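# Move bottle M9 from fridge to bench, close door

## Task

Look over the four bottles in the refrigerator's bin. If one is marked M9, lift it out and set it upright on the bench, keep the other three upright inside the refrigerator, and close the refrigerator door. If none is marked M9, take none out, close the door, and press the CALL key on the operator panel until it latches down.

## Robot and tools

ROBOT. Two arms, left_arm and right_arm. Each rides its own carriage on one shared floor track: left_rail carries left_arm and is always the one at larger y; right_rail carries right_arm. An arm's base sits at x = 0, y = its carriage's position_m, z = 0.04 m, and faces +x. left_arm's fingers are rigid. right_arm's fingers can fold, so grip with the outer quarter of its pads, near the fingertips. Gripped nearer the palm, a narrow part may slip and a wide one may be crushed. Its fingers also fold if pushed tip-first onto a surface.

FRAME. All reported positions use one frame fixed to the table. z = 0 is the table top and +z is up. +x is the direction the arms face, +y is toward their left. The track runs along y at x = 0, with y = 0 at its middle. The table edge is at x = 0.17 m. Positions are in metres, orientation is a quaternion w,x,y,z, and velocities are in m/s and rad/s. A gripper's fingers point along its own +z and open along its own y. Its reported point is between the closed pads; the tips reach about 33 mm past it.

execute_actions. Takes "actions", a list run in order, and optional "cameras" (names, ["all"] or []). An action can hold "rows", "steps", "until", and left_rail / right_rail commands. "rows" has 1 to 15 rows, one per 1/30 s control step. Each row is one list of 18 numbers in [-1, 1] covering both arms. The first 9 are left_arm: dx, dy, dz, rx, ry, rz, then gripper position, force_limit, speed. The next 9 are the same for right_arm. The six pose numbers are an offset, not a pose. They count from that arm's Hand target as it was when the action began, along that Hand target's own axes. 1.0 equals 0.6 m or 180 degrees, and rx, ry, rz form one rotation vector. Every row in an action counts from that same start. A new action starts again from the updated Hand target, so repeating an offset moves further. Send all zeros to hold an arm. The gripper numbers are absolute settings. position +1 is fully open (140 mm), about -0.8 is where the pads touch, and -1 closes until blocked. force_limit and speed range -1 to +1; lower means a softer, slower close. To keep a gripper unchanged, resend its previous three numbers. "steps" is 1 to 450 (default 15), at least one per row. After the last row the arm keeps heading to that row's target. For a gentle start, ramp offsets by small amounts per row.

RAILS. Inside an action, {"left_rail": {"position_m": p}} sends an absolute y goal in metres: left_rail from -0.8 to 1.5, right_rail from -1.5 to 0.8. Optional speed_m_s is 0.01 to 1 and acceleration_factor is 0.1 to 1; {"stop": true} brakes. Then wait with an action such as {"steps": 150, "until": {"left_rail": {"position_status": ["!=", "moving"]}}}. "until" only reads rail fields, or {"all"/"any": {"status": "ended"}}. Numbers need a comparison such as ">=". Keep the carriages about 0.78 m apart or more. An out-of-range value or unknown name rejects the whole call.

move. "target" is one 18-number row or up to 15 rows, laid out as above. Every row is an offset from the Hand targets at the move's start, not from the row before. "speed" is the path top speed in m/s, 0.002 to 3.6 (default 0.25). "blend" is in m, a corner radius for lists. "stop_force" is 3 to 120 N and ends an arm's path when its wrist feels that much push. "zero" (with stop_force) chooses whether to re-zero first. "blocking" false returns early. Paths are straight and ignore obstacles; avoid passing close to an arm's own base. If a move is still running, only wait or stop can follow.

OTHER TOOLS. wait {seconds 0 to 10}. stop brakes a running move. zoom_image {camera, region [x0, y0, x1, y1] in pixels, at most 504 by 504}. zero_wrist_force {arm: left_arm or right_arm}. finished_scene {scene: 1} ends the scene for good. Cameras: cam_high, cam_low, cam_bench_left, cam_bench_mid, cam_bench_right, cam_left_wrist, cam_right_wrist, all 672x504. Images arrive only when actions is empty or cameras are requested.

RESULTS. Each arm reports end_effector_position, its quaternion, velocities, and "Hand target", the base for the next offsets. "Tool commands" shows gripper settings. object_status: 0 moving, 1 blocked while opening, 2 blocked while closing (a grip), 3 reached the set position or pads met (maybe empty). position_measured is in counts: 3 open, about 75 is 100 mm, 139 is 60 mm, 200 is 20 mm, 230 closed. Joint positions list the rail (m) then six joints (rad). Wrist force and torque use the gripper's own axes. Rails give position_m, position_status (moving, done, contact_stop, time_out, stopped, stopped_with_arm, stopped_for_other_arm, stopped_for_other_carriage) and position_answer (taken or not_taken). A move adds a "move:" line such as done, off_target, held or fault, with limits notes. "pose unreachable" means that arm dropped its goal.

AVOID. Anything falling or set down off the table, track or metal strip included, fails the task. Don't drop parts, release them while moving, or slam the door. About 150 N on an arm, or a torque over its limit (wrist joints 24.3 N m), stops that arm for 10 s. Targets even slightly beyond a firm surface can trigger this. Arms must not bump or squeeze each other. Long stretched-out holds or pushes heat the motors. Let a carriage arrive before aiming its gripper at a scene point.

Each tool is called after "Emit:" in YAML: its name, and indented under it one key for each argument.

## Session

Emit:
execute_actions:
  actions: []

Scene clock: 0.00 s.
left_arm: end_effector_position=(+0.3456, +1.3675, +0.5800) position_measured=3 object_status=3 end_effector_quat_wxyz=(+0.000, +0.000, +1.000, +0.000) | right_arm: end_effector_position=(+0.3456, -1.3090, +0.5800) position_measured=3 object_status=3 end_effector_quat_wxyz=(+0.000, +0.000, +1.000, +0.000)
Joint positions: left_arm=[1.34 -0.316 -1.725 0.971 -0.816 -1.571 -0.316] | right_arm=[-1.336 -0.316 -1.725 0.971 -0.816 -1.571 -0.316]
Joint velocities: within noise
Joint torques (N m): no reading
Wrist force (N): no reading
Wrist torque (N m): no reading
Wrist force, peak (N): no reading
Hand target: left_arm +0.3456, +1.3675, +0.5800; +0.000, +0.000, +1.000, +0.000 | right_arm +0.3456, -1.3090, +0.5800; +0.000, +0.000, +1.000, +0.000
Tool commands: left_gripper/position=+1.0 left_gripper/force_limit=+1.0 left_gripper/speed=+1.0 right_gripper/position=+1.0 right_gripper/force_limit=+1.0 right_gripper/speed=+1.0
left_rail: position_m=1.340 position_status=done
right_rail: position_m=-1.336 position_status=done

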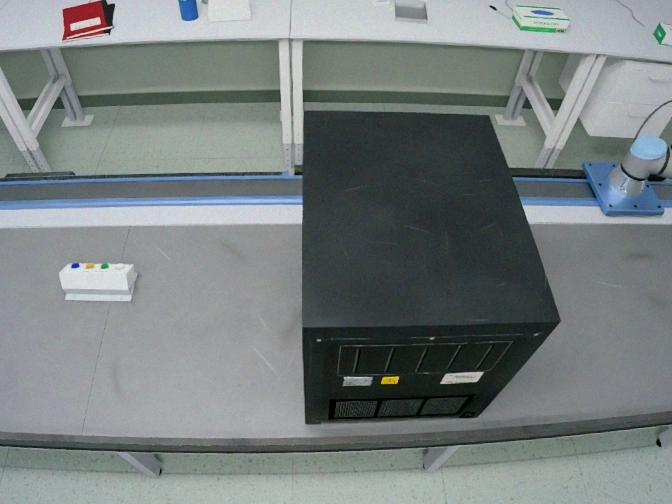

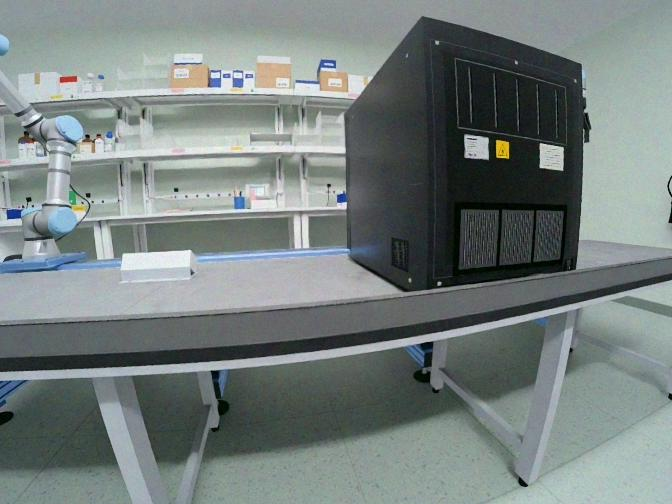

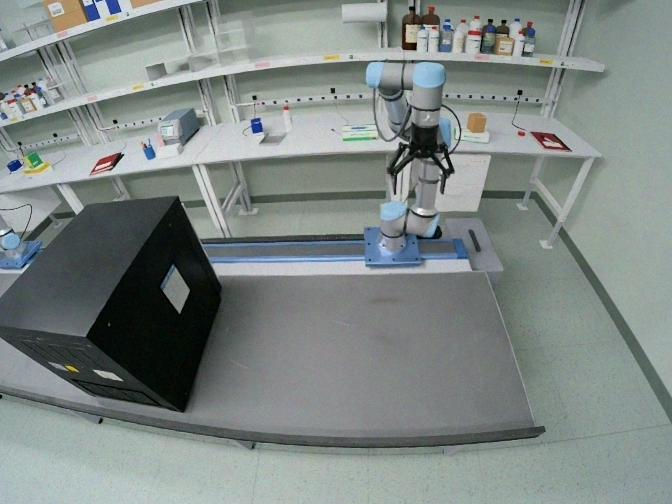

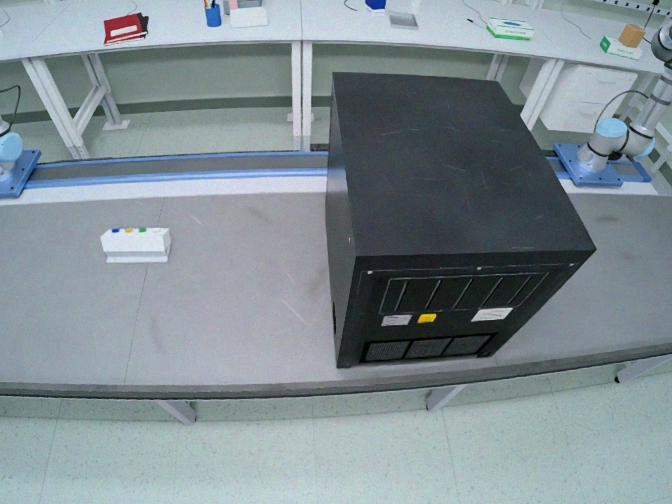

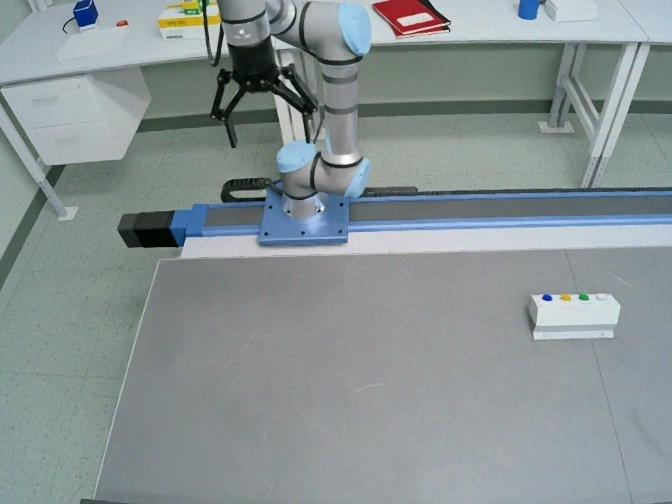

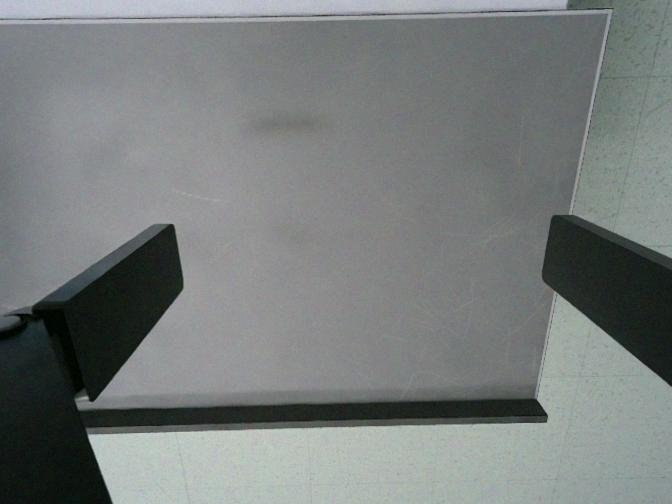

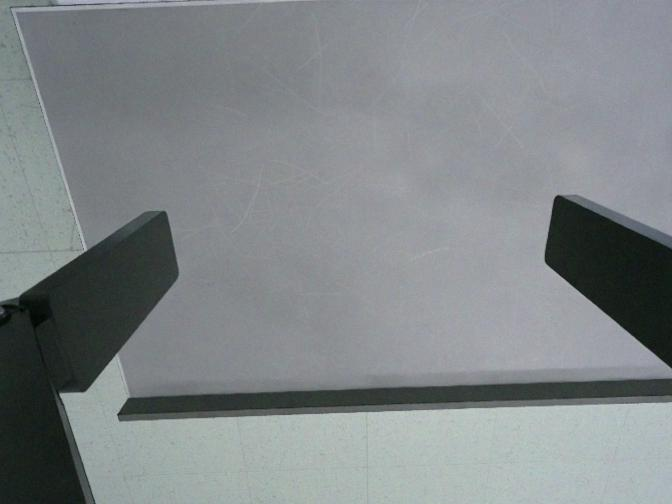

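Emit:
zoom_image:
  camera: "cam_bench_left"
  region: [0, 180, 280, 420]

Emit:
zoom_image:
  camera: "cam_low"
  region: [500, 30, 672, 270]

Emit:
zoom_image:
  camera: "cam_bench_right"
  region: [500, 260, 660, 360]

Emit:
zoom_image:
  camera: "cam_bench_mid"
  region: [280, 60, 620, 390]

Scaled by 1.800 from the camera's 672x504 image, which has a finer 960x720 frame.

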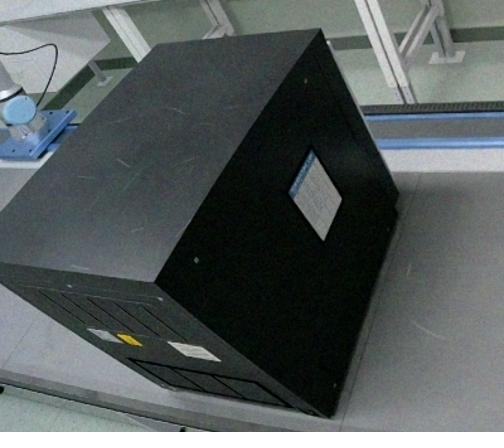

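Scaled by 2.100 from the camera's 672x504 image, which has a finer 960x720 frame.

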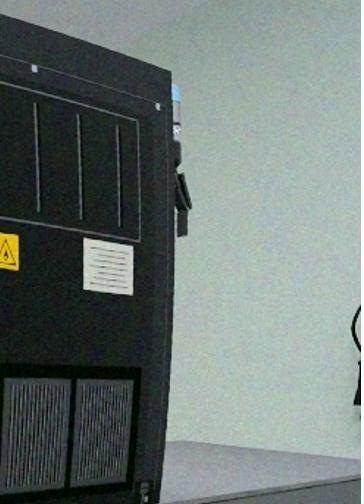

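Scaled by 3.150 from the camera's 672x504 image, which has a finer 960x720 frame.

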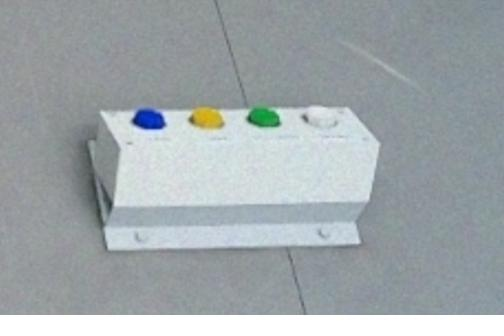

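Scaled by 1.482 from the camera's 672x504 image, which has a finer 960x720 frame.

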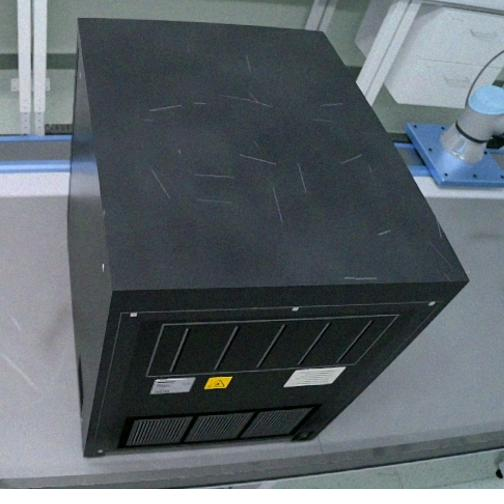

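Emit:
move:
  target: [0,0,0,0.385,0.385,-0.385,1,1,1,0,0,0,0,0,0,1,1,1]
  speed: 0.4
  cameras: ["cam_left_wrist","cam_bench_left"]

Scene clock: 38.83 s.
left_arm: end_effector_position=(+0.3465, +1.3680, +0.5803) position_measured=3 object_status=3 end_effector_quat_wxyz=(-0.347, -0.349, +0.798, -0.347) | right_arm: end_effector_position=(+0.3456, -1.3090, +0.5800) position_measured=3 object_status=3 end_effector_quat_wxyz=(+0.000, +0.000, +1.000, +0.000)
Joint positions: left_arm=[1.34 0.298 -1.344 0.82 -0.248 -2.305 -0.206] | right_arm=[-1.336 -0.316 -1.725 0.971 -0.816 -1.571 -0.316]
Joint torques (N m): left_arm=[-7.2 -43.68 -28.68 -2.18 0.29 -1.35] | right_arm=[0.76 -12.79 -17.57 -2.79 -0.11 -0.19]
Wrist force (N): left_arm=[0.7 0.1 1.6] | right_arm=[0.1 0.3 -0.1]
Wrist torque (N m): left_arm=[0.12 0.01 -0.07] | right_arm=[0.07 -0.01 0.00]
Wrist force, peak (N): left_arm=[-2.9 4.5 0.6] | right_arm=[-0.1 0.8 0.1]
Hand target: left_arm +0.3464, +1.3680, +0.5803; -0.347, -0.349, +0.798, -0.347 (not the last commanded pose) | right_arm +0.3456, -1.3090, +0.5800; +0.000, +0.000, +1.000, +0.000
Off the commanded pose: left_arm 0.001 m, 46 deg | right_arm 0.000 m, 0 deg.
left_rail: position_m=1.340 position_status=done
right_rail: position_m=-1.336 position_status=done
move: held (left_arm; a check stopped the path); limits=held
pose unreachable (left arm): on one or more control steps of this call, first in action 0 (counted from 0), this arm could not follow its commanded pose, so it was not sent that pose on those steps. It may still have moved: this result reports where it is.
cause: moving toward the commanded pose would bring two parts of the arm too close to each other (its gripper and another part of the arm, with joints 5 (wrist 1) to 7 (wrist 3) between them, 8 mm apart when it was first held).
Images, in order (width x height): cam_bench_left 672x504, cam_left_wrist 672x504.

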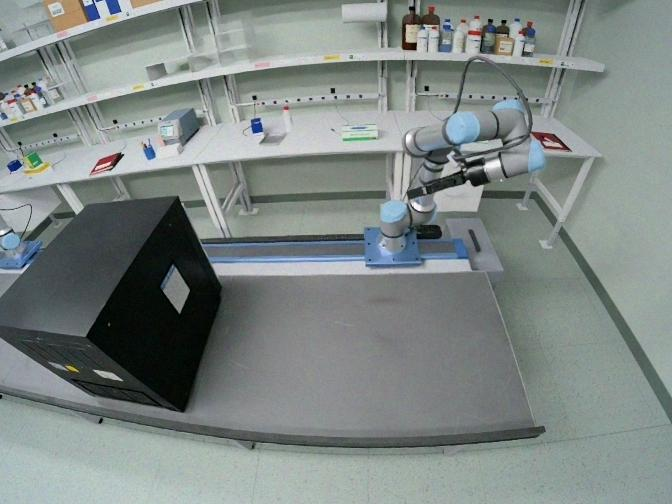

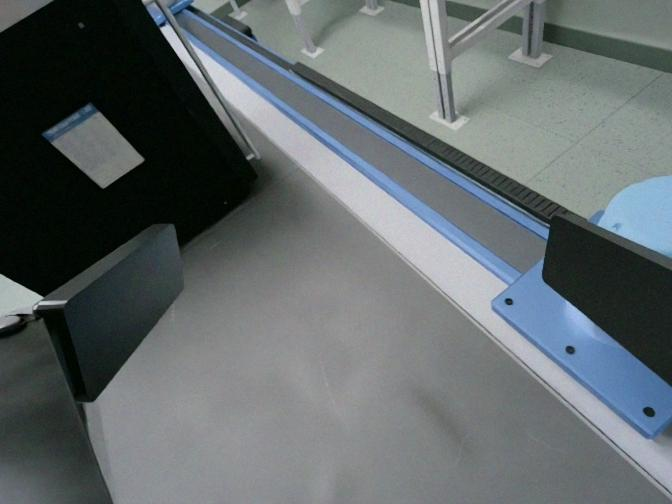

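Emit:
zoom_image:
  camera: "cam_left_wrist"
  region: [20, 80, 180, 200]

Emit:
zoom_image:
  camera: "cam_left_wrist"
  region: [130, 0, 300, 200]

Scaled by 3.150 from the camera's 672x504 image, which has a finer 960x720 frame.

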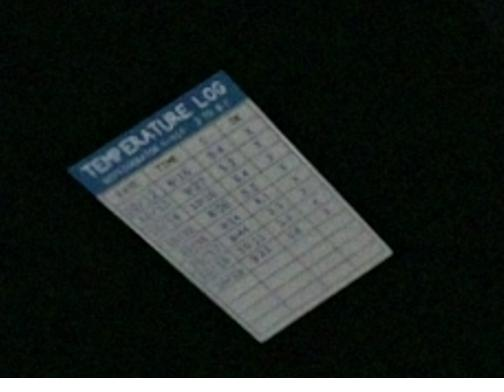

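Scaled by 2.520 from the camera's 672x504 image, which has a finer 960x720 frame.

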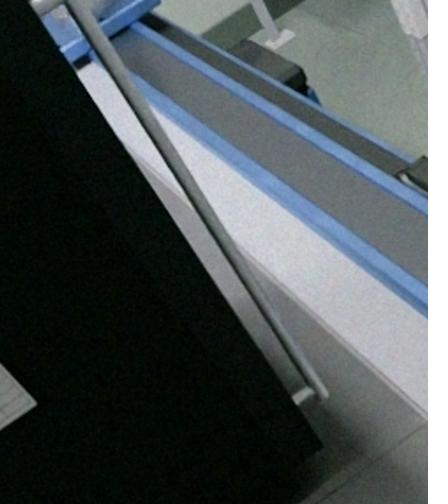

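Emit:
move:
  target: [0,0,0,-0.2373,-0.2373,0.2373,1,1,1,0,0,0,0,0,0,1,1,1]
  speed: 0.5

Scene clock: 103.80 s.
left_arm: end_effector_position=(+0.3465, +1.3680, +0.5803) position_measured=3 object_status=3 end_effector_quat_wxyz=(-0.001, -0.002, +1.000, +0.001) | right_arm: end_effector_position=(+0.3456, -1.3090, +0.5800) position_measured=3 object_status=3 end_effector_quat_wxyz=(+0.000, +0.000, +1.000, +0.000)
Joint positions: left_arm=[1.34 -0.315 -1.721 0.965 -0.813 -1.57 -0.318] | right_arm=[-1.336 -0.316 -1.725 0.971 -0.816 -1.571 -0.316]
Joint torques (N m): left_arm=[-9.29 -26.21 -8.67 -4.32 1.59 -1.25] | right_arm=[1.21 -13.62 -19.05 -2.61 0.03 -0.19]
Wrist force (N): left_arm=[0.1 -0.1 -0.1] | right_arm=[-0.3 0.2 0.2]
Wrist torque (N m): left_arm=[-0.02 -0.01 0.10] | right_arm=[0.03 0.05 -0.01]
Wrist force, peak (N): left_arm=[1.0 -0.1 1.8] | right_arm=[0.2 0.6 0.0]
Hand target: left_arm +0.3464, +1.3680, +0.5803; -0.001, -0.002, +1.000, +0.001 | right_arm +0.3456, -1.3090, +0.5800; +0.000, +0.000, +1.000, +0.000
Off the commanded pose: left_arm 0.000 m, 0 deg | right_arm 0.000 m, 0 deg.
left_rail: position_m=1.340 position_status=done
right_rail: position_m=-1.336 position_status=done
move: done

Emit:
move:
  target:
    - [0.135,-0.42,0,0,0,-0.25,1,1,1,0,0,0,0,0,0,1,1,1]
    - [0.53,-0.625,0,0,0,-0.5,1,1,1,0,0,0,0,0,0,1,1,1]
    - [0.744,-0.99,-0.033,0.385,0.385,-0.385,1,1,1,0,0,0,0,0,0,1,1,1]
  speed: 0.4
  blend: 0.05
  cameras: ["cam_left_wrist","cam_bench_left"]

Scene clock: 131.73 s.
left_arm: end_effector_position=(-0.0979, +0.7725, +0.5999) position_measured=3 object_status=3 end_effector_quat_wxyz=(+0.499, +0.502, -0.499, +0.500) | right_arm: end_effector_position=(+0.3456, -1.3090, +0.5800) position_measured=3 object_status=3 end_effector_quat_wxyz=(+0.000, +0.000, +1.000, +0.000)
Joint positions: left_arm=[1.34 -2.445 -1.901 2.169 -3.407 -0.693 -3.146] | right_arm=[-1.336 -0.316 -1.725 0.971 -0.816 -1.571 -0.316]
Joint torques (N m): left_arm=[7.73 3.4 -13.93 -3.45 -1.47 1.64] | right_arm=[1.35 -13.33 -17.24 -2.58 0.2 -0.65]
Wrist force (N): left_arm=[0.3 1.1 3.0] | right_arm=[-0.2 0.2 -0.1]
Wrist torque (N m): left_arm=[0.31 -0.04 -0.14] | right_arm=[0.04 0.05 -0.01]
Wrist force, peak (N): left_arm=[0.5 1.0 3.4] | right_arm=[-0.4 0.5 -0.2]
Hand target: left_arm -0.0979, +0.7725, +0.5999; +0.499, +0.502, -0.499, +0.500 | right_arm +0.3456, -1.3090, +0.5800; +0.000, +0.000, +1.000, +0.000
Off the commanded pose: left_arm 0.000 m, 0 deg | right_arm 0.000 m, 0 deg.
left_rail: position_m=1.340 position_status=done
right_rail: position_m=-1.336 position_status=done
move: done
Images, in order (width x height): cam_bench_left 672x504, cam_left_wrist 672x504.

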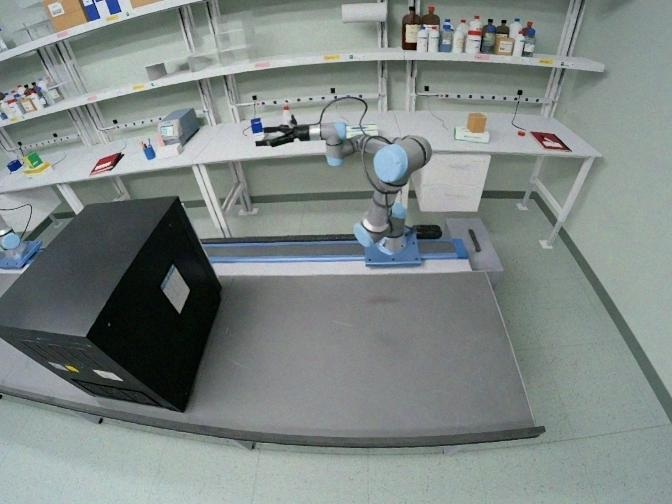

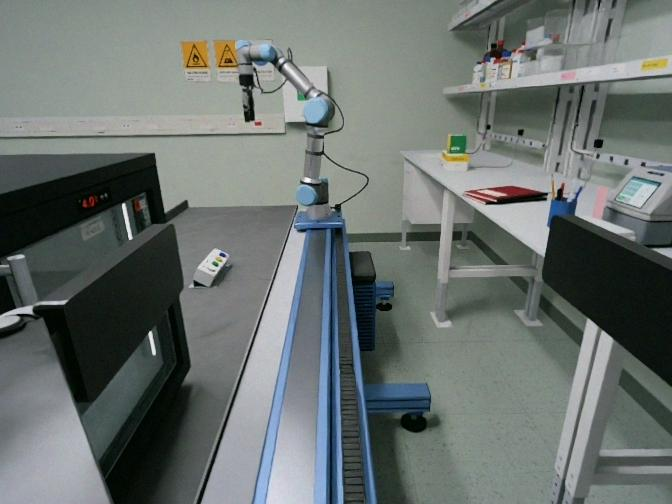

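Emit:
move:
  target: [-0.167,0.05,0.03,0.5,0,0,1,1,1,0,0,0,0,0,0,1,1,1]
  speed: 0.4
  cameras: ["cam_left_wrist"]

Emit:
execute_actions:
  actions:
    - {"left_rail":{"position_m":1.1,"speed_m_s":0.3},"steps":120,"until":{"left_rail":{"position_status":["!=","moving"]}}}
  cameras: ["cam_left_wrist","cam_bench_left"]

Scene clock: 140.60 s.
left_arm: end_effector_position=(-0.1281, +0.7545, +0.4998) position_measured=3 object_status=3 end_effector_quat_wxyz=(-0.002, +0.708, +0.001, +0.706) | right_arm: end_effector_position=(+0.3456, -1.3090, +0.5800) position_measured=3 object_status=3 end_effector_quat_wxyz=(+0.000, +0.000, +1.000, +0.000)
Joint positions: left_arm=[1.34 -2.396 -0.666 0.831 -3.309 0.829 -3.138] | right_arm=[-1.336 -0.316 -1.725 0.971 -0.816 -1.571 -0.316]
Joint torques (N m): left_arm=[6.78 -41.13 -28.96 3.49 1.48 1.65] | right_arm=[1 -14.1 -17.59 -2.57 0.38 -0.56]
Wrist force (N): left_arm=[0.5 0.9 3.0] | right_arm=[-0.3 0.3 0.0]
Wrist torque (N m): left_arm=[0.26 -0.06 -0.15] | right_arm=[0.05 0.05 0.00]
Wrist force, peak (N): left_arm=[0.4 1.1 3.5] | right_arm=[0.2 0.5 0.4]
Hand target: left_arm -0.1281, +0.7545, +0.4998; -0.002, +0.708, +0.001, +0.706 | right_arm +0.3456, -1.3090, +0.5800; +0.000, +0.000, +1.000, +0.000
Off the commanded pose: left_arm 0.000 m, 0 deg | right_arm 0.000 m, 0 deg.
left_rail: position_m=1.340 position_status=done
right_rail: position_m=-1.336 position_status=done
move: done
Images, in order (width x height): cam_left_wrist 672x504.

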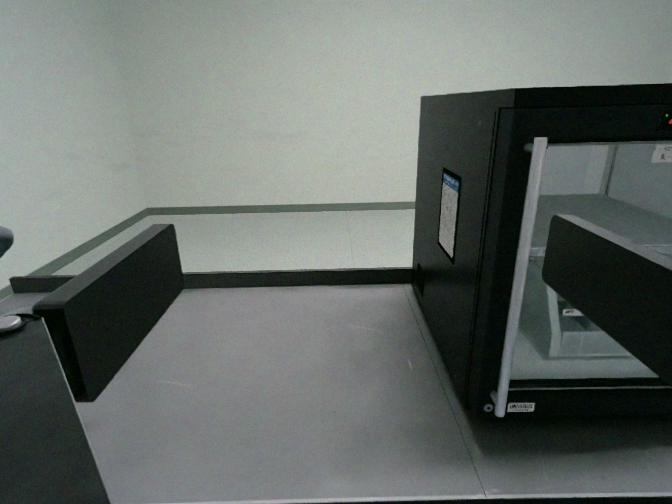

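Scene clock: 141.93 s.
left_arm: end_effector_position=(-0.1281, +0.5143, +0.4998) position_measured=3 object_status=3 end_effector_quat_wxyz=(-0.002, +0.708, +0.001, +0.706) | right_arm: end_effector_position=(+0.3456, -1.3090, +0.5800) position_measured=3 object_status=3 end_effector_quat_wxyz=(+0.000, +0.000, +1.000, +0.000)
Joint positions: left_arm=[1.1 -2.396 -0.666 0.83 -3.309 0.829 -3.138] | right_arm=[-1.336 -0.316 -1.725 0.971 -0.816 -1.571 -0.316]
Joint torques (N m): left_arm=[-4.76 -48.01 -25.39 1.44 -0.83 1.42] | right_arm=[1.45 -14.13 -16.4 -2.65 0.19 -0.95]
Wrist force (N): left_arm=[0.1 0.8 3.0] | right_arm=[-0.2 0.3 -0.2]
Wrist torque (N m): left_arm=[0.22 0.01 -0.15] | right_arm=[0.06 0.03 -0.01]
Wrist force, peak (N): left_arm=[0.6 3.2 3.3] | right_arm=[0.1 0.7 0.0]
Hand target: left_arm -0.1281, +0.5143, +0.4998; -0.002, +0.708, +0.001, +0.706 | right_arm +0.3456, -1.3090, +0.5800; +0.000, +0.000, +1.000, +0.000
Tool commands: left_gripper/position=+1.0 left_gripper/force_limit=+1.0 left_gripper/speed=+1.0 right_gripper/position=+1.0 right_gripper/force_limit=+1.0 right_gripper/speed=+1.0
Off the commanded pose: left_arm 0.000 m, 0 deg | right_arm 0.000 m, 0 deg.
left_rail: position_m=1.100 speed_m_s=0.30 position_status=done
right_rail: position_m=-1.336 position_status=done
Images, in order (width x height): cam_bench_left 672x504, cam_left_wrist 672x504.

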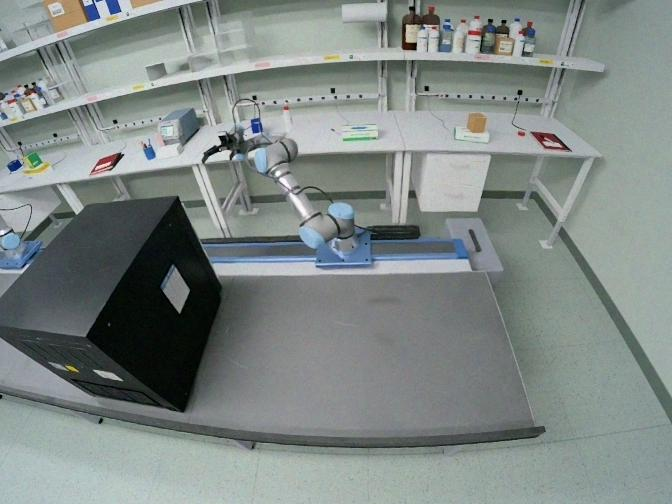

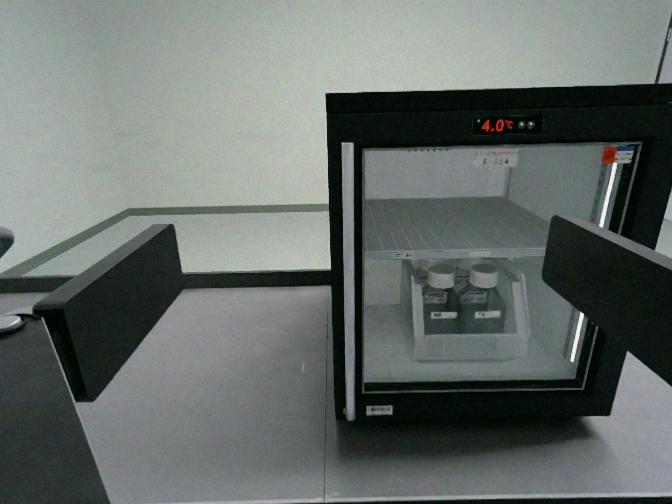

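Emit:
zoom_image:
  camera: "cam_left_wrist"
  region: [400, 240, 550, 370]

Emit:
zoom_image:
  camera: "cam_left_wrist"
  region: [320, 80, 672, 440]

Scaled by 3.360 from the camera's 672x504 image, which has a finer 960x720 frame.

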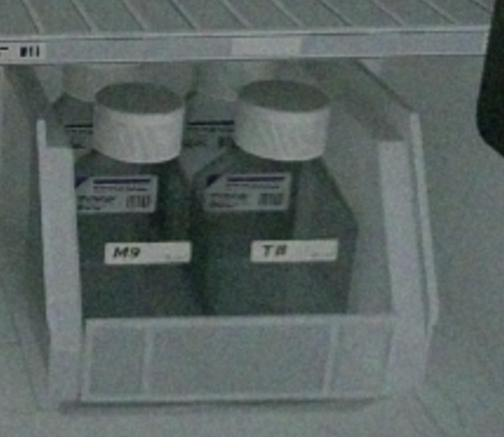

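Scaled by 1.400 from the camera's 672x504 image, which has a finer 960x720 frame.

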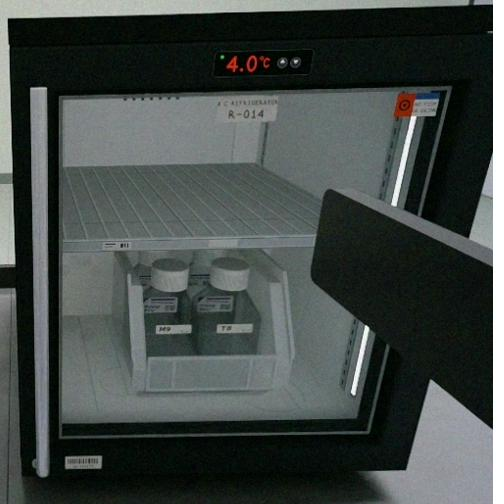

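Emit:
move:
  target: [-0.333,0.033,0.36,0,0,0,0.1,1,0,0,0,0,0,0,0,1,1,1]
  speed: 0.3
  cameras: ["cam_left_wrist","cam_bench_left"]

Scene clock: 190.90 s.
left_arm: end_effector_position=(+0.0875, +0.4956, +0.2995) position_measured=117 object_status=3 end_effector_quat_wxyz=(-0.002, +0.708, +0.001, +0.706) | right_arm: end_effector_position=(+0.3456, -1.3090, +0.5800) position_measured=3 object_status=3 end_effector_quat_wxyz=(+0.000, +0.000, +1.000, +0.000)
Joint positions: left_arm=[1.1 -2.133 -0.651 1.374 -3.869 0.565 -3.137] | right_arm=[-1.336 -0.316 -1.725 0.971 -0.816 -1.571 -0.316]
Joint torques (N m): left_arm=[6.74 -37.86 -6.11 0.18 -1.54 1.71] | right_arm=[1.78 -15.65 -17.49 -2.42 0.48 -1.07]
Wrist force (N): left_arm=[0.2 0.8 3.3] | right_arm=[-0.2 0.2 0.1]
Wrist torque (N m): left_arm=[0.23 -0.04 -0.09] | right_arm=[0.03 0.03 -0.01]
Wrist force, peak (N): left_arm=[-1.3 0.8 5.2] | right_arm=[0.3 0.6 -0.2]
Hand target: left_arm +0.0875, +0.4955, +0.2994; -0.002, +0.708, +0.001, +0.706 | right_arm +0.3456, -1.3090, +0.5800; +0.000, +0.000, +1.000, +0.000
Off the commanded pose: left_arm 0.000 m, 0 deg | right_arm 0.000 m, 0 deg.
left_rail: position_m=1.100 speed_m_s=0.30 position_status=done
right_rail: position_m=-1.336 position_status=done
move: done
Images, in order (width x height): cam_bench_left 672x504, cam_left_wrist 672x504.

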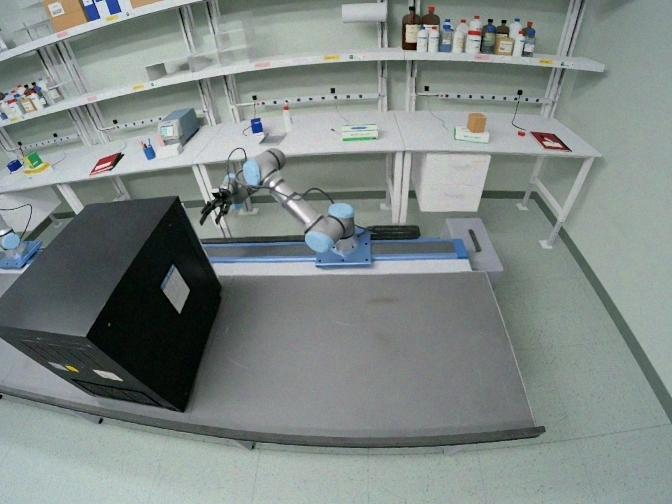

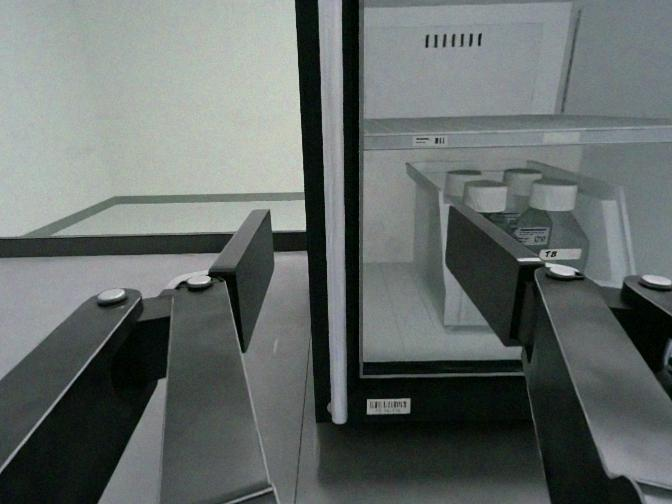

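Emit:
move:
  target: [0,-0.02,0.175,0,0,0,0.1,1,0,0,0,0,0,0,0,1,1,1]
  speed: 0.1
  stop_force: 6
  cameras: ["cam_left_wrist"]

Scene clock: 217.87 s.
left_arm: end_effector_position=(+0.1925, +0.5079, +0.2992) position_measured=117 object_status=3 end_effector_quat_wxyz=(-0.002, +0.708, +0.001, +0.706) | right_arm: end_effector_position=(+0.3456, -1.3090, +0.5800) position_measured=3 object_status=3 end_effector_quat_wxyz=(+0.000, +0.000, +1.000, +0.000)
Joint positions: left_arm=[1.1 -1.99 -0.722 1.528 -3.953 0.423 -3.135] | right_arm=[-1.336 -0.316 -1.725 0.971 -0.816 -1.571 -0.316]
Joint torques (N m): left_arm=[6.93 -60.16 -5.14 -0.4 -1.53 1.61] | right_arm=[2.3 -14.77 -17 -2.52 0.51 -1.15]
Wrist force (N): left_arm=[0.1 0.8 3.3] | right_arm=[0.0 0.2 -0.1]
Wrist torque (N m): left_arm=[0.24 -0.04 -0.14] | right_arm=[0.04 0.00 -0.01]
Wrist force, peak (N): left_arm=[0.2 0.7 4.2] | right_arm=[-0.7 0.6 -0.1]
Hand target: left_arm +0.1925, +0.5079, +0.2992; -0.002, +0.708, +0.001, +0.706 | right_arm +0.3456, -1.3090, +0.5800; +0.000, +0.000, +1.000, +0.000
Off the commanded pose: left_arm 0.000 m, 0 deg | right_arm 0.000 m, 0 deg.
left_rail: position_m=1.100 speed_m_s=0.30 position_status=done
right_rail: position_m=-1.336 position_status=done
move: done
Images, in order (width x height): cam_left_wrist 672x504.

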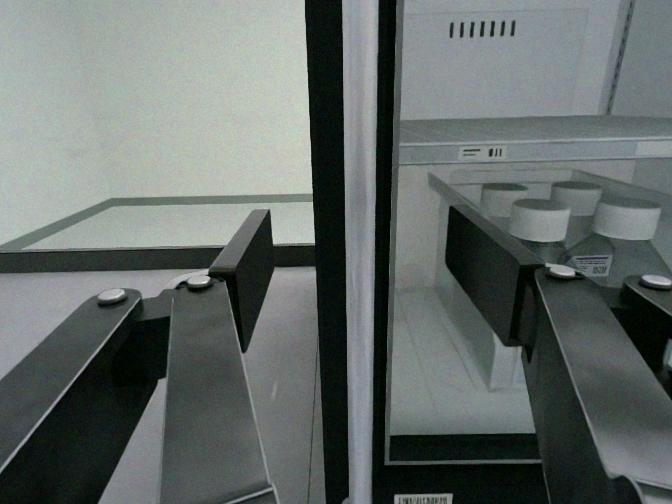

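Emit:
move:
  target: [0,0,0.055,0,0,0,0.1,1,0,0,0,0,0,0,0,1,1,1]
  speed: 0.05
  stop_force: 6
  cameras: ["cam_left_wrist"]

Scene clock: 228.10 s.
left_arm: end_effector_position=(+0.2255, +0.5081, +0.2991) position_measured=117 object_status=3 end_effector_quat_wxyz=(-0.002, +0.708, +0.001, +0.706) | right_arm: end_effector_position=(+0.3456, -1.3090, +0.5800) position_measured=3 object_status=3 end_effector_quat_wxyz=(+0.000, +0.000, +1.000, +0.000)
Joint positions: left_arm=[1.1 -1.939 -0.731 1.548 -3.965 0.371 -3.134] | right_arm=[-1.336 -0.316 -1.725 0.971 -0.816 -1.571 -0.316]
Joint torques (N m): left_arm=[7.58 -59.74 -5.17 -0.59 -1.62 1.66] | right_arm=[0.83 -15.16 -15.47 -2.59 0.44 -1.38]
Wrist force (N): left_arm=[0.2 0.7 3.4] | right_arm=[-0.2 0.3 0.1]
Wrist torque (N m): left_arm=[0.22 -0.06 -0.16] | right_arm=[0.05 0.04 -0.01]
Wrist force, peak (N): left_arm=[0.6 0.8 3.7] | right_arm=[-0.3 0.5 -0.1]
Hand target: left_arm +0.2255, +0.5081, +0.2991; -0.002, +0.708, +0.001, +0.706 | right_arm +0.3456, -1.3090, +0.5800; +0.000, +0.000, +1.000, +0.000
Off the commanded pose: left_arm 0.000 m, 0 deg | right_arm 0.000 m, 0 deg.
left_rail: position_m=1.100 speed_m_s=0.30 position_status=done
right_rail: position_m=-1.336 position_status=done
move: done
Images, in order (width x height): cam_left_wrist 672x504.

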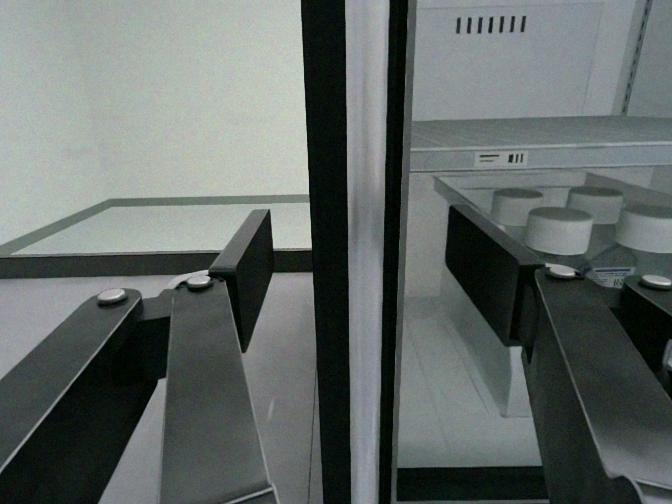

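Emit:
move:
  target: [0,-0.002,0.03,0,0,0,0.1,1,0,0,0,0,0,0,0,1,1,1]
  speed: 0.03
  stop_force: 5

Emit:
move:
  target: [0,0,0,0,0,0,-1,-1,-1,0,0,0,0,0,0,1,1,1]
  cameras: ["cam_left_wrist"]

Scene clock: 237.43 s.
left_arm: end_effector_position=(+0.2435, +0.5093, +0.2991) position_measured=117 object_status=3 end_effector_quat_wxyz=(-0.002, +0.708, +0.001, +0.706) | right_arm: end_effector_position=(+0.3456, -1.3090, +0.5800) position_measured=3 object_status=3 end_effector_quat_wxyz=(+0.000, +0.000, +1.000, +0.000)
Joint positions: left_arm=[1.1 -1.91 -0.736 1.561 -3.973 0.343 -3.134] | right_arm=[-1.336 -0.316 -1.725 0.971 -0.816 -1.571 -0.316]
Joint torques (N m): left_arm=[7.18 -59.53 -4.98 -0.7 -1.61 1.71] | right_arm=[1.07 -15.72 -16.28 -2.41 0.7 -1.69]
Wrist force (N): left_arm=[0.4 0.7 3.1] | right_arm=[-0.1 0.1 -0.2]
Wrist torque (N m): left_arm=[0.21 -0.11 -0.16] | right_arm=[0.01 0.01 0.00]
Wrist force, peak (N): left_arm=[0.5 0.8 3.6] | right_arm=[0.2 0.7 0.1]
Hand target: left_arm +0.2435, +0.5093, +0.2991; -0.002, +0.708, +0.001, +0.706 | right_arm +0.3456, -1.3090, +0.5800; +0.000, +0.000, +1.000, +0.000
Off the commanded pose: left_arm 0.000 m, 0 deg | right_arm 0.000 m, 0 deg.
left_rail: position_m=1.100 speed_m_s=0.30 position_status=done
right_rail: position_m=-1.336 position_status=done
move: done

Scene clock: 239.50 s.
left_arm: end_effector_position=(+0.2435, +0.5093, +0.2991) position_measured=201 object_status=0 end_effector_quat_wxyz=(-0.002, +0.708, +0.001, +0.706) | right_arm: end_effector_position=(+0.3456, -1.3090, +0.5800) position_measured=3 object_status=3 end_effector_quat_wxyz=(+0.000, +0.000, +1.000, +0.000)
Joint positions: left_arm=[1.1 -1.91 -0.736 1.561 -3.973 0.343 -3.134] | right_arm=[-1.336 -0.316 -1.725 0.971 -0.816 -1.571 -0.316]
Joint torques (N m): left_arm=[7.13 -59.42 -4.86 -0.64 10.45 1.7] | right_arm=[2.22 -15.26 -16.59 -2.5 0.76 -1.64]
Wrist force (N): left_arm=[-2.7 27.9 6.3] | right_arm=[0.0 0.0 0.0]
Wrist torque (N m): left_arm=[0.06 -0.11 -0.22] | right_arm=[0.00 -0.01 0.00]
Wrist force, peak (N): left_arm=[-2.7 27.9 6.3] | right_arm=[-0.3 0.6 -0.3]
Hand target: left_arm +0.2435, +0.5093, +0.2991; -0.002, +0.708, +0.001, +0.706 | right_arm +0.3456, -1.3090, +0.5800; +0.000, +0.000, +1.000, +0.000
Off the commanded pose: left_arm 0.000 m, 0 deg | right_arm 0.000 m, 0 deg.
left_rail: position_m=1.100 speed_m_s=0.30 position_status=done
right_rail: position_m=-1.336 position_status=done
move: done
Images, in order (width x height): cam_left_wrist 672x504.

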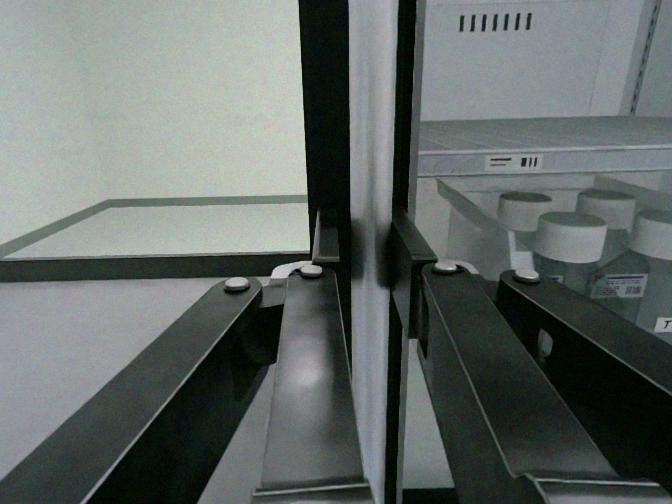

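Emit:
move:
  target: [0,0.005,0,0,0,0,-1,-1,-1,0,0,0,0,0,0,1,1,1]
  speed: 0.02

Emit:
move:
  target: [0,0,0,0,0,0,-0.98,-0.5,-1,0,0,0,0,0,0,1,1,1]
  cameras: ["cam_left_wrist"]

Scene clock: 248.33 s.
left_arm: end_effector_position=(+0.2435, +0.5064, +0.2991) position_measured=202 object_status=2 end_effector_quat_wxyz=(-0.002, +0.708, +0.001, +0.706) | right_arm: end_effector_position=(+0.3456, -1.3090, +0.5800) position_measured=3 object_status=3 end_effector_quat_wxyz=(+0.000, +0.000, +1.000, +0.000)
Joint positions: left_arm=[1.1 -1.909 -0.732 1.55 -3.967 0.341 -3.134] | right_arm=[-1.336 -0.316 -1.725 0.971 -0.816 -1.571 -0.316]
Joint torques (N m): left_arm=[7.06 -33.27 -22.36 2.13 -1.45 1.65] | right_arm=[2.19 -16.02 -16.02 -2.35 0.81 -1.76]
Wrist force (N): left_arm=[-0.2 0.8 3.6] | right_arm=[0.2 0.1 -0.3]
Wrist torque (N m): left_arm=[0.24 0.00 -0.16] | right_arm=[0.03 -0.06 0.00]
Wrist force, peak (N): left_arm=[-2.9 30.3 6.6] | right_arm=[-0.3 0.4 -0.5]
Hand target: left_arm +0.2435, +0.5063, +0.2991; -0.002, +0.708, +0.001, +0.706 | right_arm +0.3456, -1.3090, +0.5800; +0.000, +0.000, +1.000, +0.000
Off the commanded pose: left_arm 0.000 m, 0 deg | right_arm 0.000 m, 0 deg.
left_rail: position_m=1.100 speed_m_s=0.30 position_status=done
right_rail: position_m=-1.336 position_status=done
move: done

Scene clock: 248.83 s.
left_arm: end_effector_position=(+0.2435, +0.5063, +0.2991) position_measured=208 object_status=2 end_effector_quat_wxyz=(-0.002, +0.708, +0.001, +0.706) | right_arm: end_effector_position=(+0.3456, -1.3090, +0.5800) position_measured=3 object_status=3 end_effector_quat_wxyz=(+0.000, +0.000, +1.000, +0.000)
Joint positions: left_arm=[1.1 -1.909 -0.732 1.55 -3.967 0.341 -3.134] | right_arm=[-1.336 -0.316 -1.725 0.971 -0.816 -1.571 -0.316]
Joint torques (N m): left_arm=[7.5 -36.79 -18.39 -0.83 6.02 1.68] | right_arm=[1.83 -15.89 -15.07 -2.46 1.04 -1.87]
Wrist force (N): left_arm=[-1.1 14.2 4.9] | right_arm=[-0.1 0.1 0.1]
Wrist torque (N m): left_arm=[0.12 0.01 -0.28] | right_arm=[0.03 0.00 -0.01]
Wrist force, peak (N): left_arm=[-1.1 14.2 4.9] | right_arm=[-0.4 0.3 -0.2]
Hand target: left_arm +0.2435, +0.5063, +0.2991; -0.002, +0.708, +0.001, +0.706 | right_arm +0.3456, -1.3090, +0.5800; +0.000, +0.000, +1.000, +0.000
Off the commanded pose: left_arm 0.000 m, 0 deg | right_arm 0.000 m, 0 deg.
left_rail: position_m=1.100 speed_m_s=0.30 position_status=done
right_rail: position_m=-1.336 position_status=done
move: done
Images, in order (width x height): cam_left_wrist 672x504.

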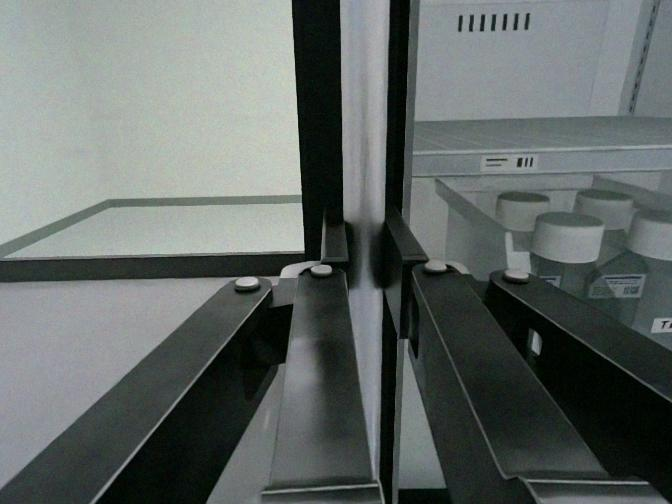

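Emit:
move:
  target: [0,0.003,0,0,0,0,-0.98,-0.5,-1,0,0,0,0,0,0,1,1,1]
  speed: 0.02

Emit:
move:
  target: [0,0,0,0,0,0,-1,0.3,-1,0,0,0,0,0,0,1,1,1]

Scene clock: 254.33 s.
left_arm: end_effector_position=(+0.2435, +0.5047, +0.2991) position_measured=208 object_status=2 end_effector_quat_wxyz=(-0.002, +0.708, +0.001, +0.706) | right_arm: end_effector_position=(+0.3456, -1.3090, +0.5800) position_measured=3 object_status=3 end_effector_quat_wxyz=(+0.000, +0.000, +1.000, +0.000)
Joint positions: left_arm=[1.1 -1.908 -0.729 1.544 -3.963 0.341 -3.134] | right_arm=[-1.336 -0.316 -1.725 0.971 -0.816 -1.571 -0.316]
Joint torques (N m): left_arm=[6.34 -29.5 -25.86 4.82 -11.96 1.61] | right_arm=[3.21 -15.9 -15.28 -2.28 0.83 -1.66]
Wrist force (N): left_arm=[4.4 -34.4 -9.4] | right_arm=[0.0 0.1 0.0]
Wrist torque (N m): left_arm=[0.48 0.00 -0.18] | right_arm=[0.02 0.01 0.00]
Wrist force, peak (N): left_arm=[4.4 -34.4 -9.4] | right_arm=[-0.3 0.5 -0.5]
Hand target: left_arm +0.2435, +0.5045, +0.2991; -0.002, +0.708, +0.001, +0.706 | right_arm +0.3456, -1.3090, +0.5800; +0.000, +0.000, +1.000, +0.000
Off the commanded pose: left_arm 0.000 m, 0 deg | right_arm 0.000 m, 0 deg.
left_rail: position_m=1.100 speed_m_s=0.30 position_status=done
right_rail: position_m=-1.336 position_status=done
move: done

Scene clock: 254.83 s.
left_arm: end_effector_position=(+0.2435, +0.5046, +0.2991) position_measured=210 object_status=0 end_effector_quat_wxyz=(-0.002, +0.708, +0.001, +0.706) | right_arm: end_effector_position=(+0.3456, -1.3090, +0.5800) position_measured=3 object_status=3 end_effector_quat_wxyz=(+0.000, +0.000, +1.000, +0.000)
Joint positions: left_arm=[1.1 -1.908 -0.729 1.543 -3.963 0.341 -3.134] | right_arm=[-1.336 -0.316 -1.725 0.971 -0.816 -1.571 -0.316]
Joint torques (N m): left_arm=[6.11 -29.36 -27.35 5.11 -11.84 1.59] | right_arm=[2.18 -15.6 -15.98 -2.39 0.77 -1.96]
Wrist force (N): left_arm=[5.6 -37.3 -13.9] | right_arm=[0.0 0.1 -0.1]
Wrist torque (N m): left_arm=[0.55 -0.09 -0.24] | right_arm=[0.01 -0.01 -0.01]
Wrist force, peak (N): left_arm=[5.5 -37.4 -13.9] | right_arm=[0.0 0.6 0.0]
Hand target: left_arm +0.2435, +0.5045, +0.2991; -0.002, +0.708, +0.001, +0.706 | right_arm +0.3456, -1.3090, +0.5800; +0.000, +0.000, +1.000, +0.000
Off the commanded pose: left_arm 0.000 m, 0 deg | right_arm 0.000 m, 0 deg.
left_rail: position_m=1.100 speed_m_s=0.30 position_status=done
right_rail: position_m=-1.336 position_status=done
move: done

Emit:
move:
  target: [0,0.0075,-0.062,0.0278,0,0,-1,0.3,-1,0,0,0,0,0,0,1,1,1]
  speed: 0.05
  cameras: ["cam_left_wrist"]

Scene clock: 267.50 s.
left_arm: end_effector_position=(+0.2063, +0.4999, +0.2992) position_measured=210 object_status=2 end_effector_quat_wxyz=(-0.033, +0.707, +0.032, +0.706) | right_arm: end_effector_position=(+0.3456, -1.3090, +0.5800) position_measured=3 object_status=3 end_effector_quat_wxyz=(+0.000, +0.000, +1.000, +0.000)
Joint positions: left_arm=[1.1 -1.945 -0.666 1.408 -3.888 0.465 -3.136] | right_arm=[-1.336 -0.316 -1.725 0.971 -0.816 -1.571 -0.316]
Joint torques (N m): left_arm=[-7.34 -37.33 -20.27 1.82 6.29 -1.11] | right_arm=[1.31 -16.42 -13.89 -2.5 0.66 -1.91]
Wrist force (N): left_arm=[-0.8 14.0 6.4] | right_arm=[0.0 0.1 -0.1]
Wrist torque (N m): left_arm=[0.15 0.06 -0.17] | right_arm=[0.02 0.00 -0.01]
Wrist force, peak (N): left_arm=[7.1 -34.0 21.2] | right_arm=[0.2 0.7 -0.2]
Hand target: left_arm +0.2063, +0.4999, +0.2992; -0.033, +0.707, +0.032, +0.706 | right_arm +0.3456, -1.3090, +0.5800; +0.000, +0.000, +1.000, +0.000
Off the commanded pose: left_arm 0.000 m, 0 deg | right_arm 0.000 m, 0 deg.
left_rail: position_m=1.100 speed_m_s=0.30 position_status=done
right_rail: position_m=-1.336 position_status=done
move: done
Images, in order (width x height): cam_left_wrist 672x504.

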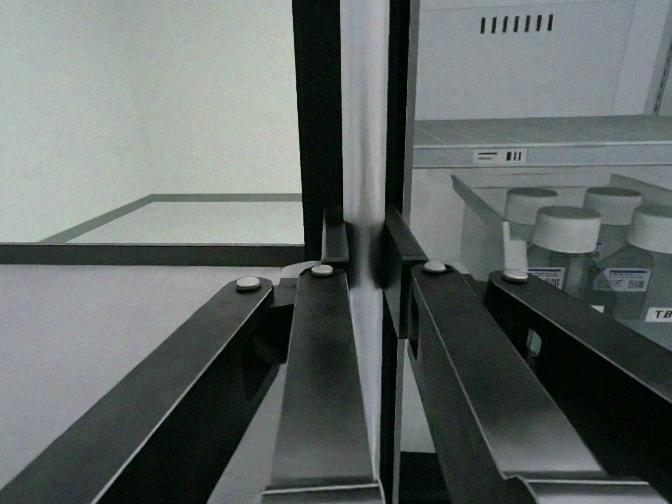

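Emit:
move:
  target:
    - [0,0.0094,-0.0623,0.0278,0,0,-1,0.3,-1,0,0,0,0,0,0,1,1,1]
    - [0,0.0232,-0.1234,0.0556,0,0,-1,0.3,-1,0,0,0,0,0,0,1,1,1]
    - [0,0.0424,-0.1833,0.0667,0,0,-1,0.3,-1,0,0,0,0,0,0,1,1,1]
    - [0,0.0667,-0.2412,0.0778,0,0,-1,0.3,-1,0,0,0,0,0,0,1,1,1]
  speed: 0.06
  blend: 0.008
  cameras: ["cam_left_wrist","cam_bench_left"]

Scene clock: 287.70 s.
left_arm: end_effector_position=(+0.0663, +0.4453, +0.2994) position_measured=210 object_status=2 end_effector_quat_wxyz=(-0.117, +0.698, +0.116, +0.697) | right_arm: end_effector_position=(+0.3456, -1.3090, +0.5800) position_measured=3 object_status=3 end_effector_quat_wxyz=(+0.000, +0.000, +1.000, +0.000)
Joint positions: left_arm=[1.1 -2.034 -0.295 0.622 -3.471 0.793 -3.138] | right_arm=[-1.336 -0.316 -1.725 0.971 -0.816 -1.571 -0.316]
Joint torques (N m): left_arm=[-15.6 -51.54 -26.67 2.36 11.99 1.87] | right_arm=[1.27 -17.77 -15.57 -2.33 0.93 -1.68]
Wrist force (N): left_arm=[-2.8 33.1 12.7] | right_arm=[-0.2 0.2 -0.1]
Wrist torque (N m): left_arm=[0.38 0.10 -0.25] | right_arm=[0.05 0.04 -0.01]
Wrist force, peak (N): left_arm=[-1.3 37.7 13.4] | right_arm=[0.4 0.6 0.1]
Hand target: left_arm +0.0658, +0.4469, +0.2994; -0.119, +0.698, +0.117, +0.696 | right_arm +0.3456, -1.3090, +0.5800; +0.000, +0.000, +1.000, +0.000
Off the commanded pose: left_arm 0.002 m, 0 deg | right_arm 0.000 m, 0 deg.
left_rail: position_m=1.100 speed_m_s=0.30 position_status=done
right_rail: position_m=-1.336 position_status=done
move: done
Images, in order (width x height): cam_bench_left 672x504, cam_left_wrist 672x504.

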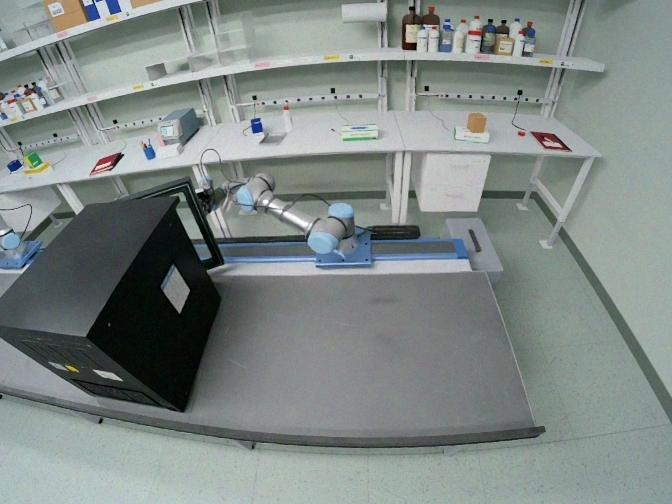

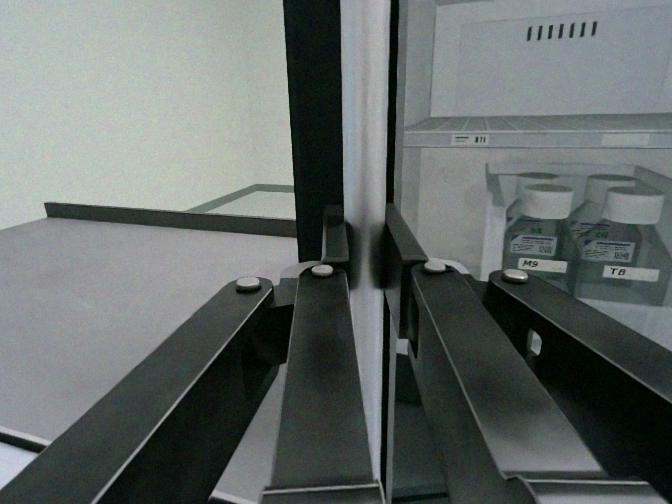

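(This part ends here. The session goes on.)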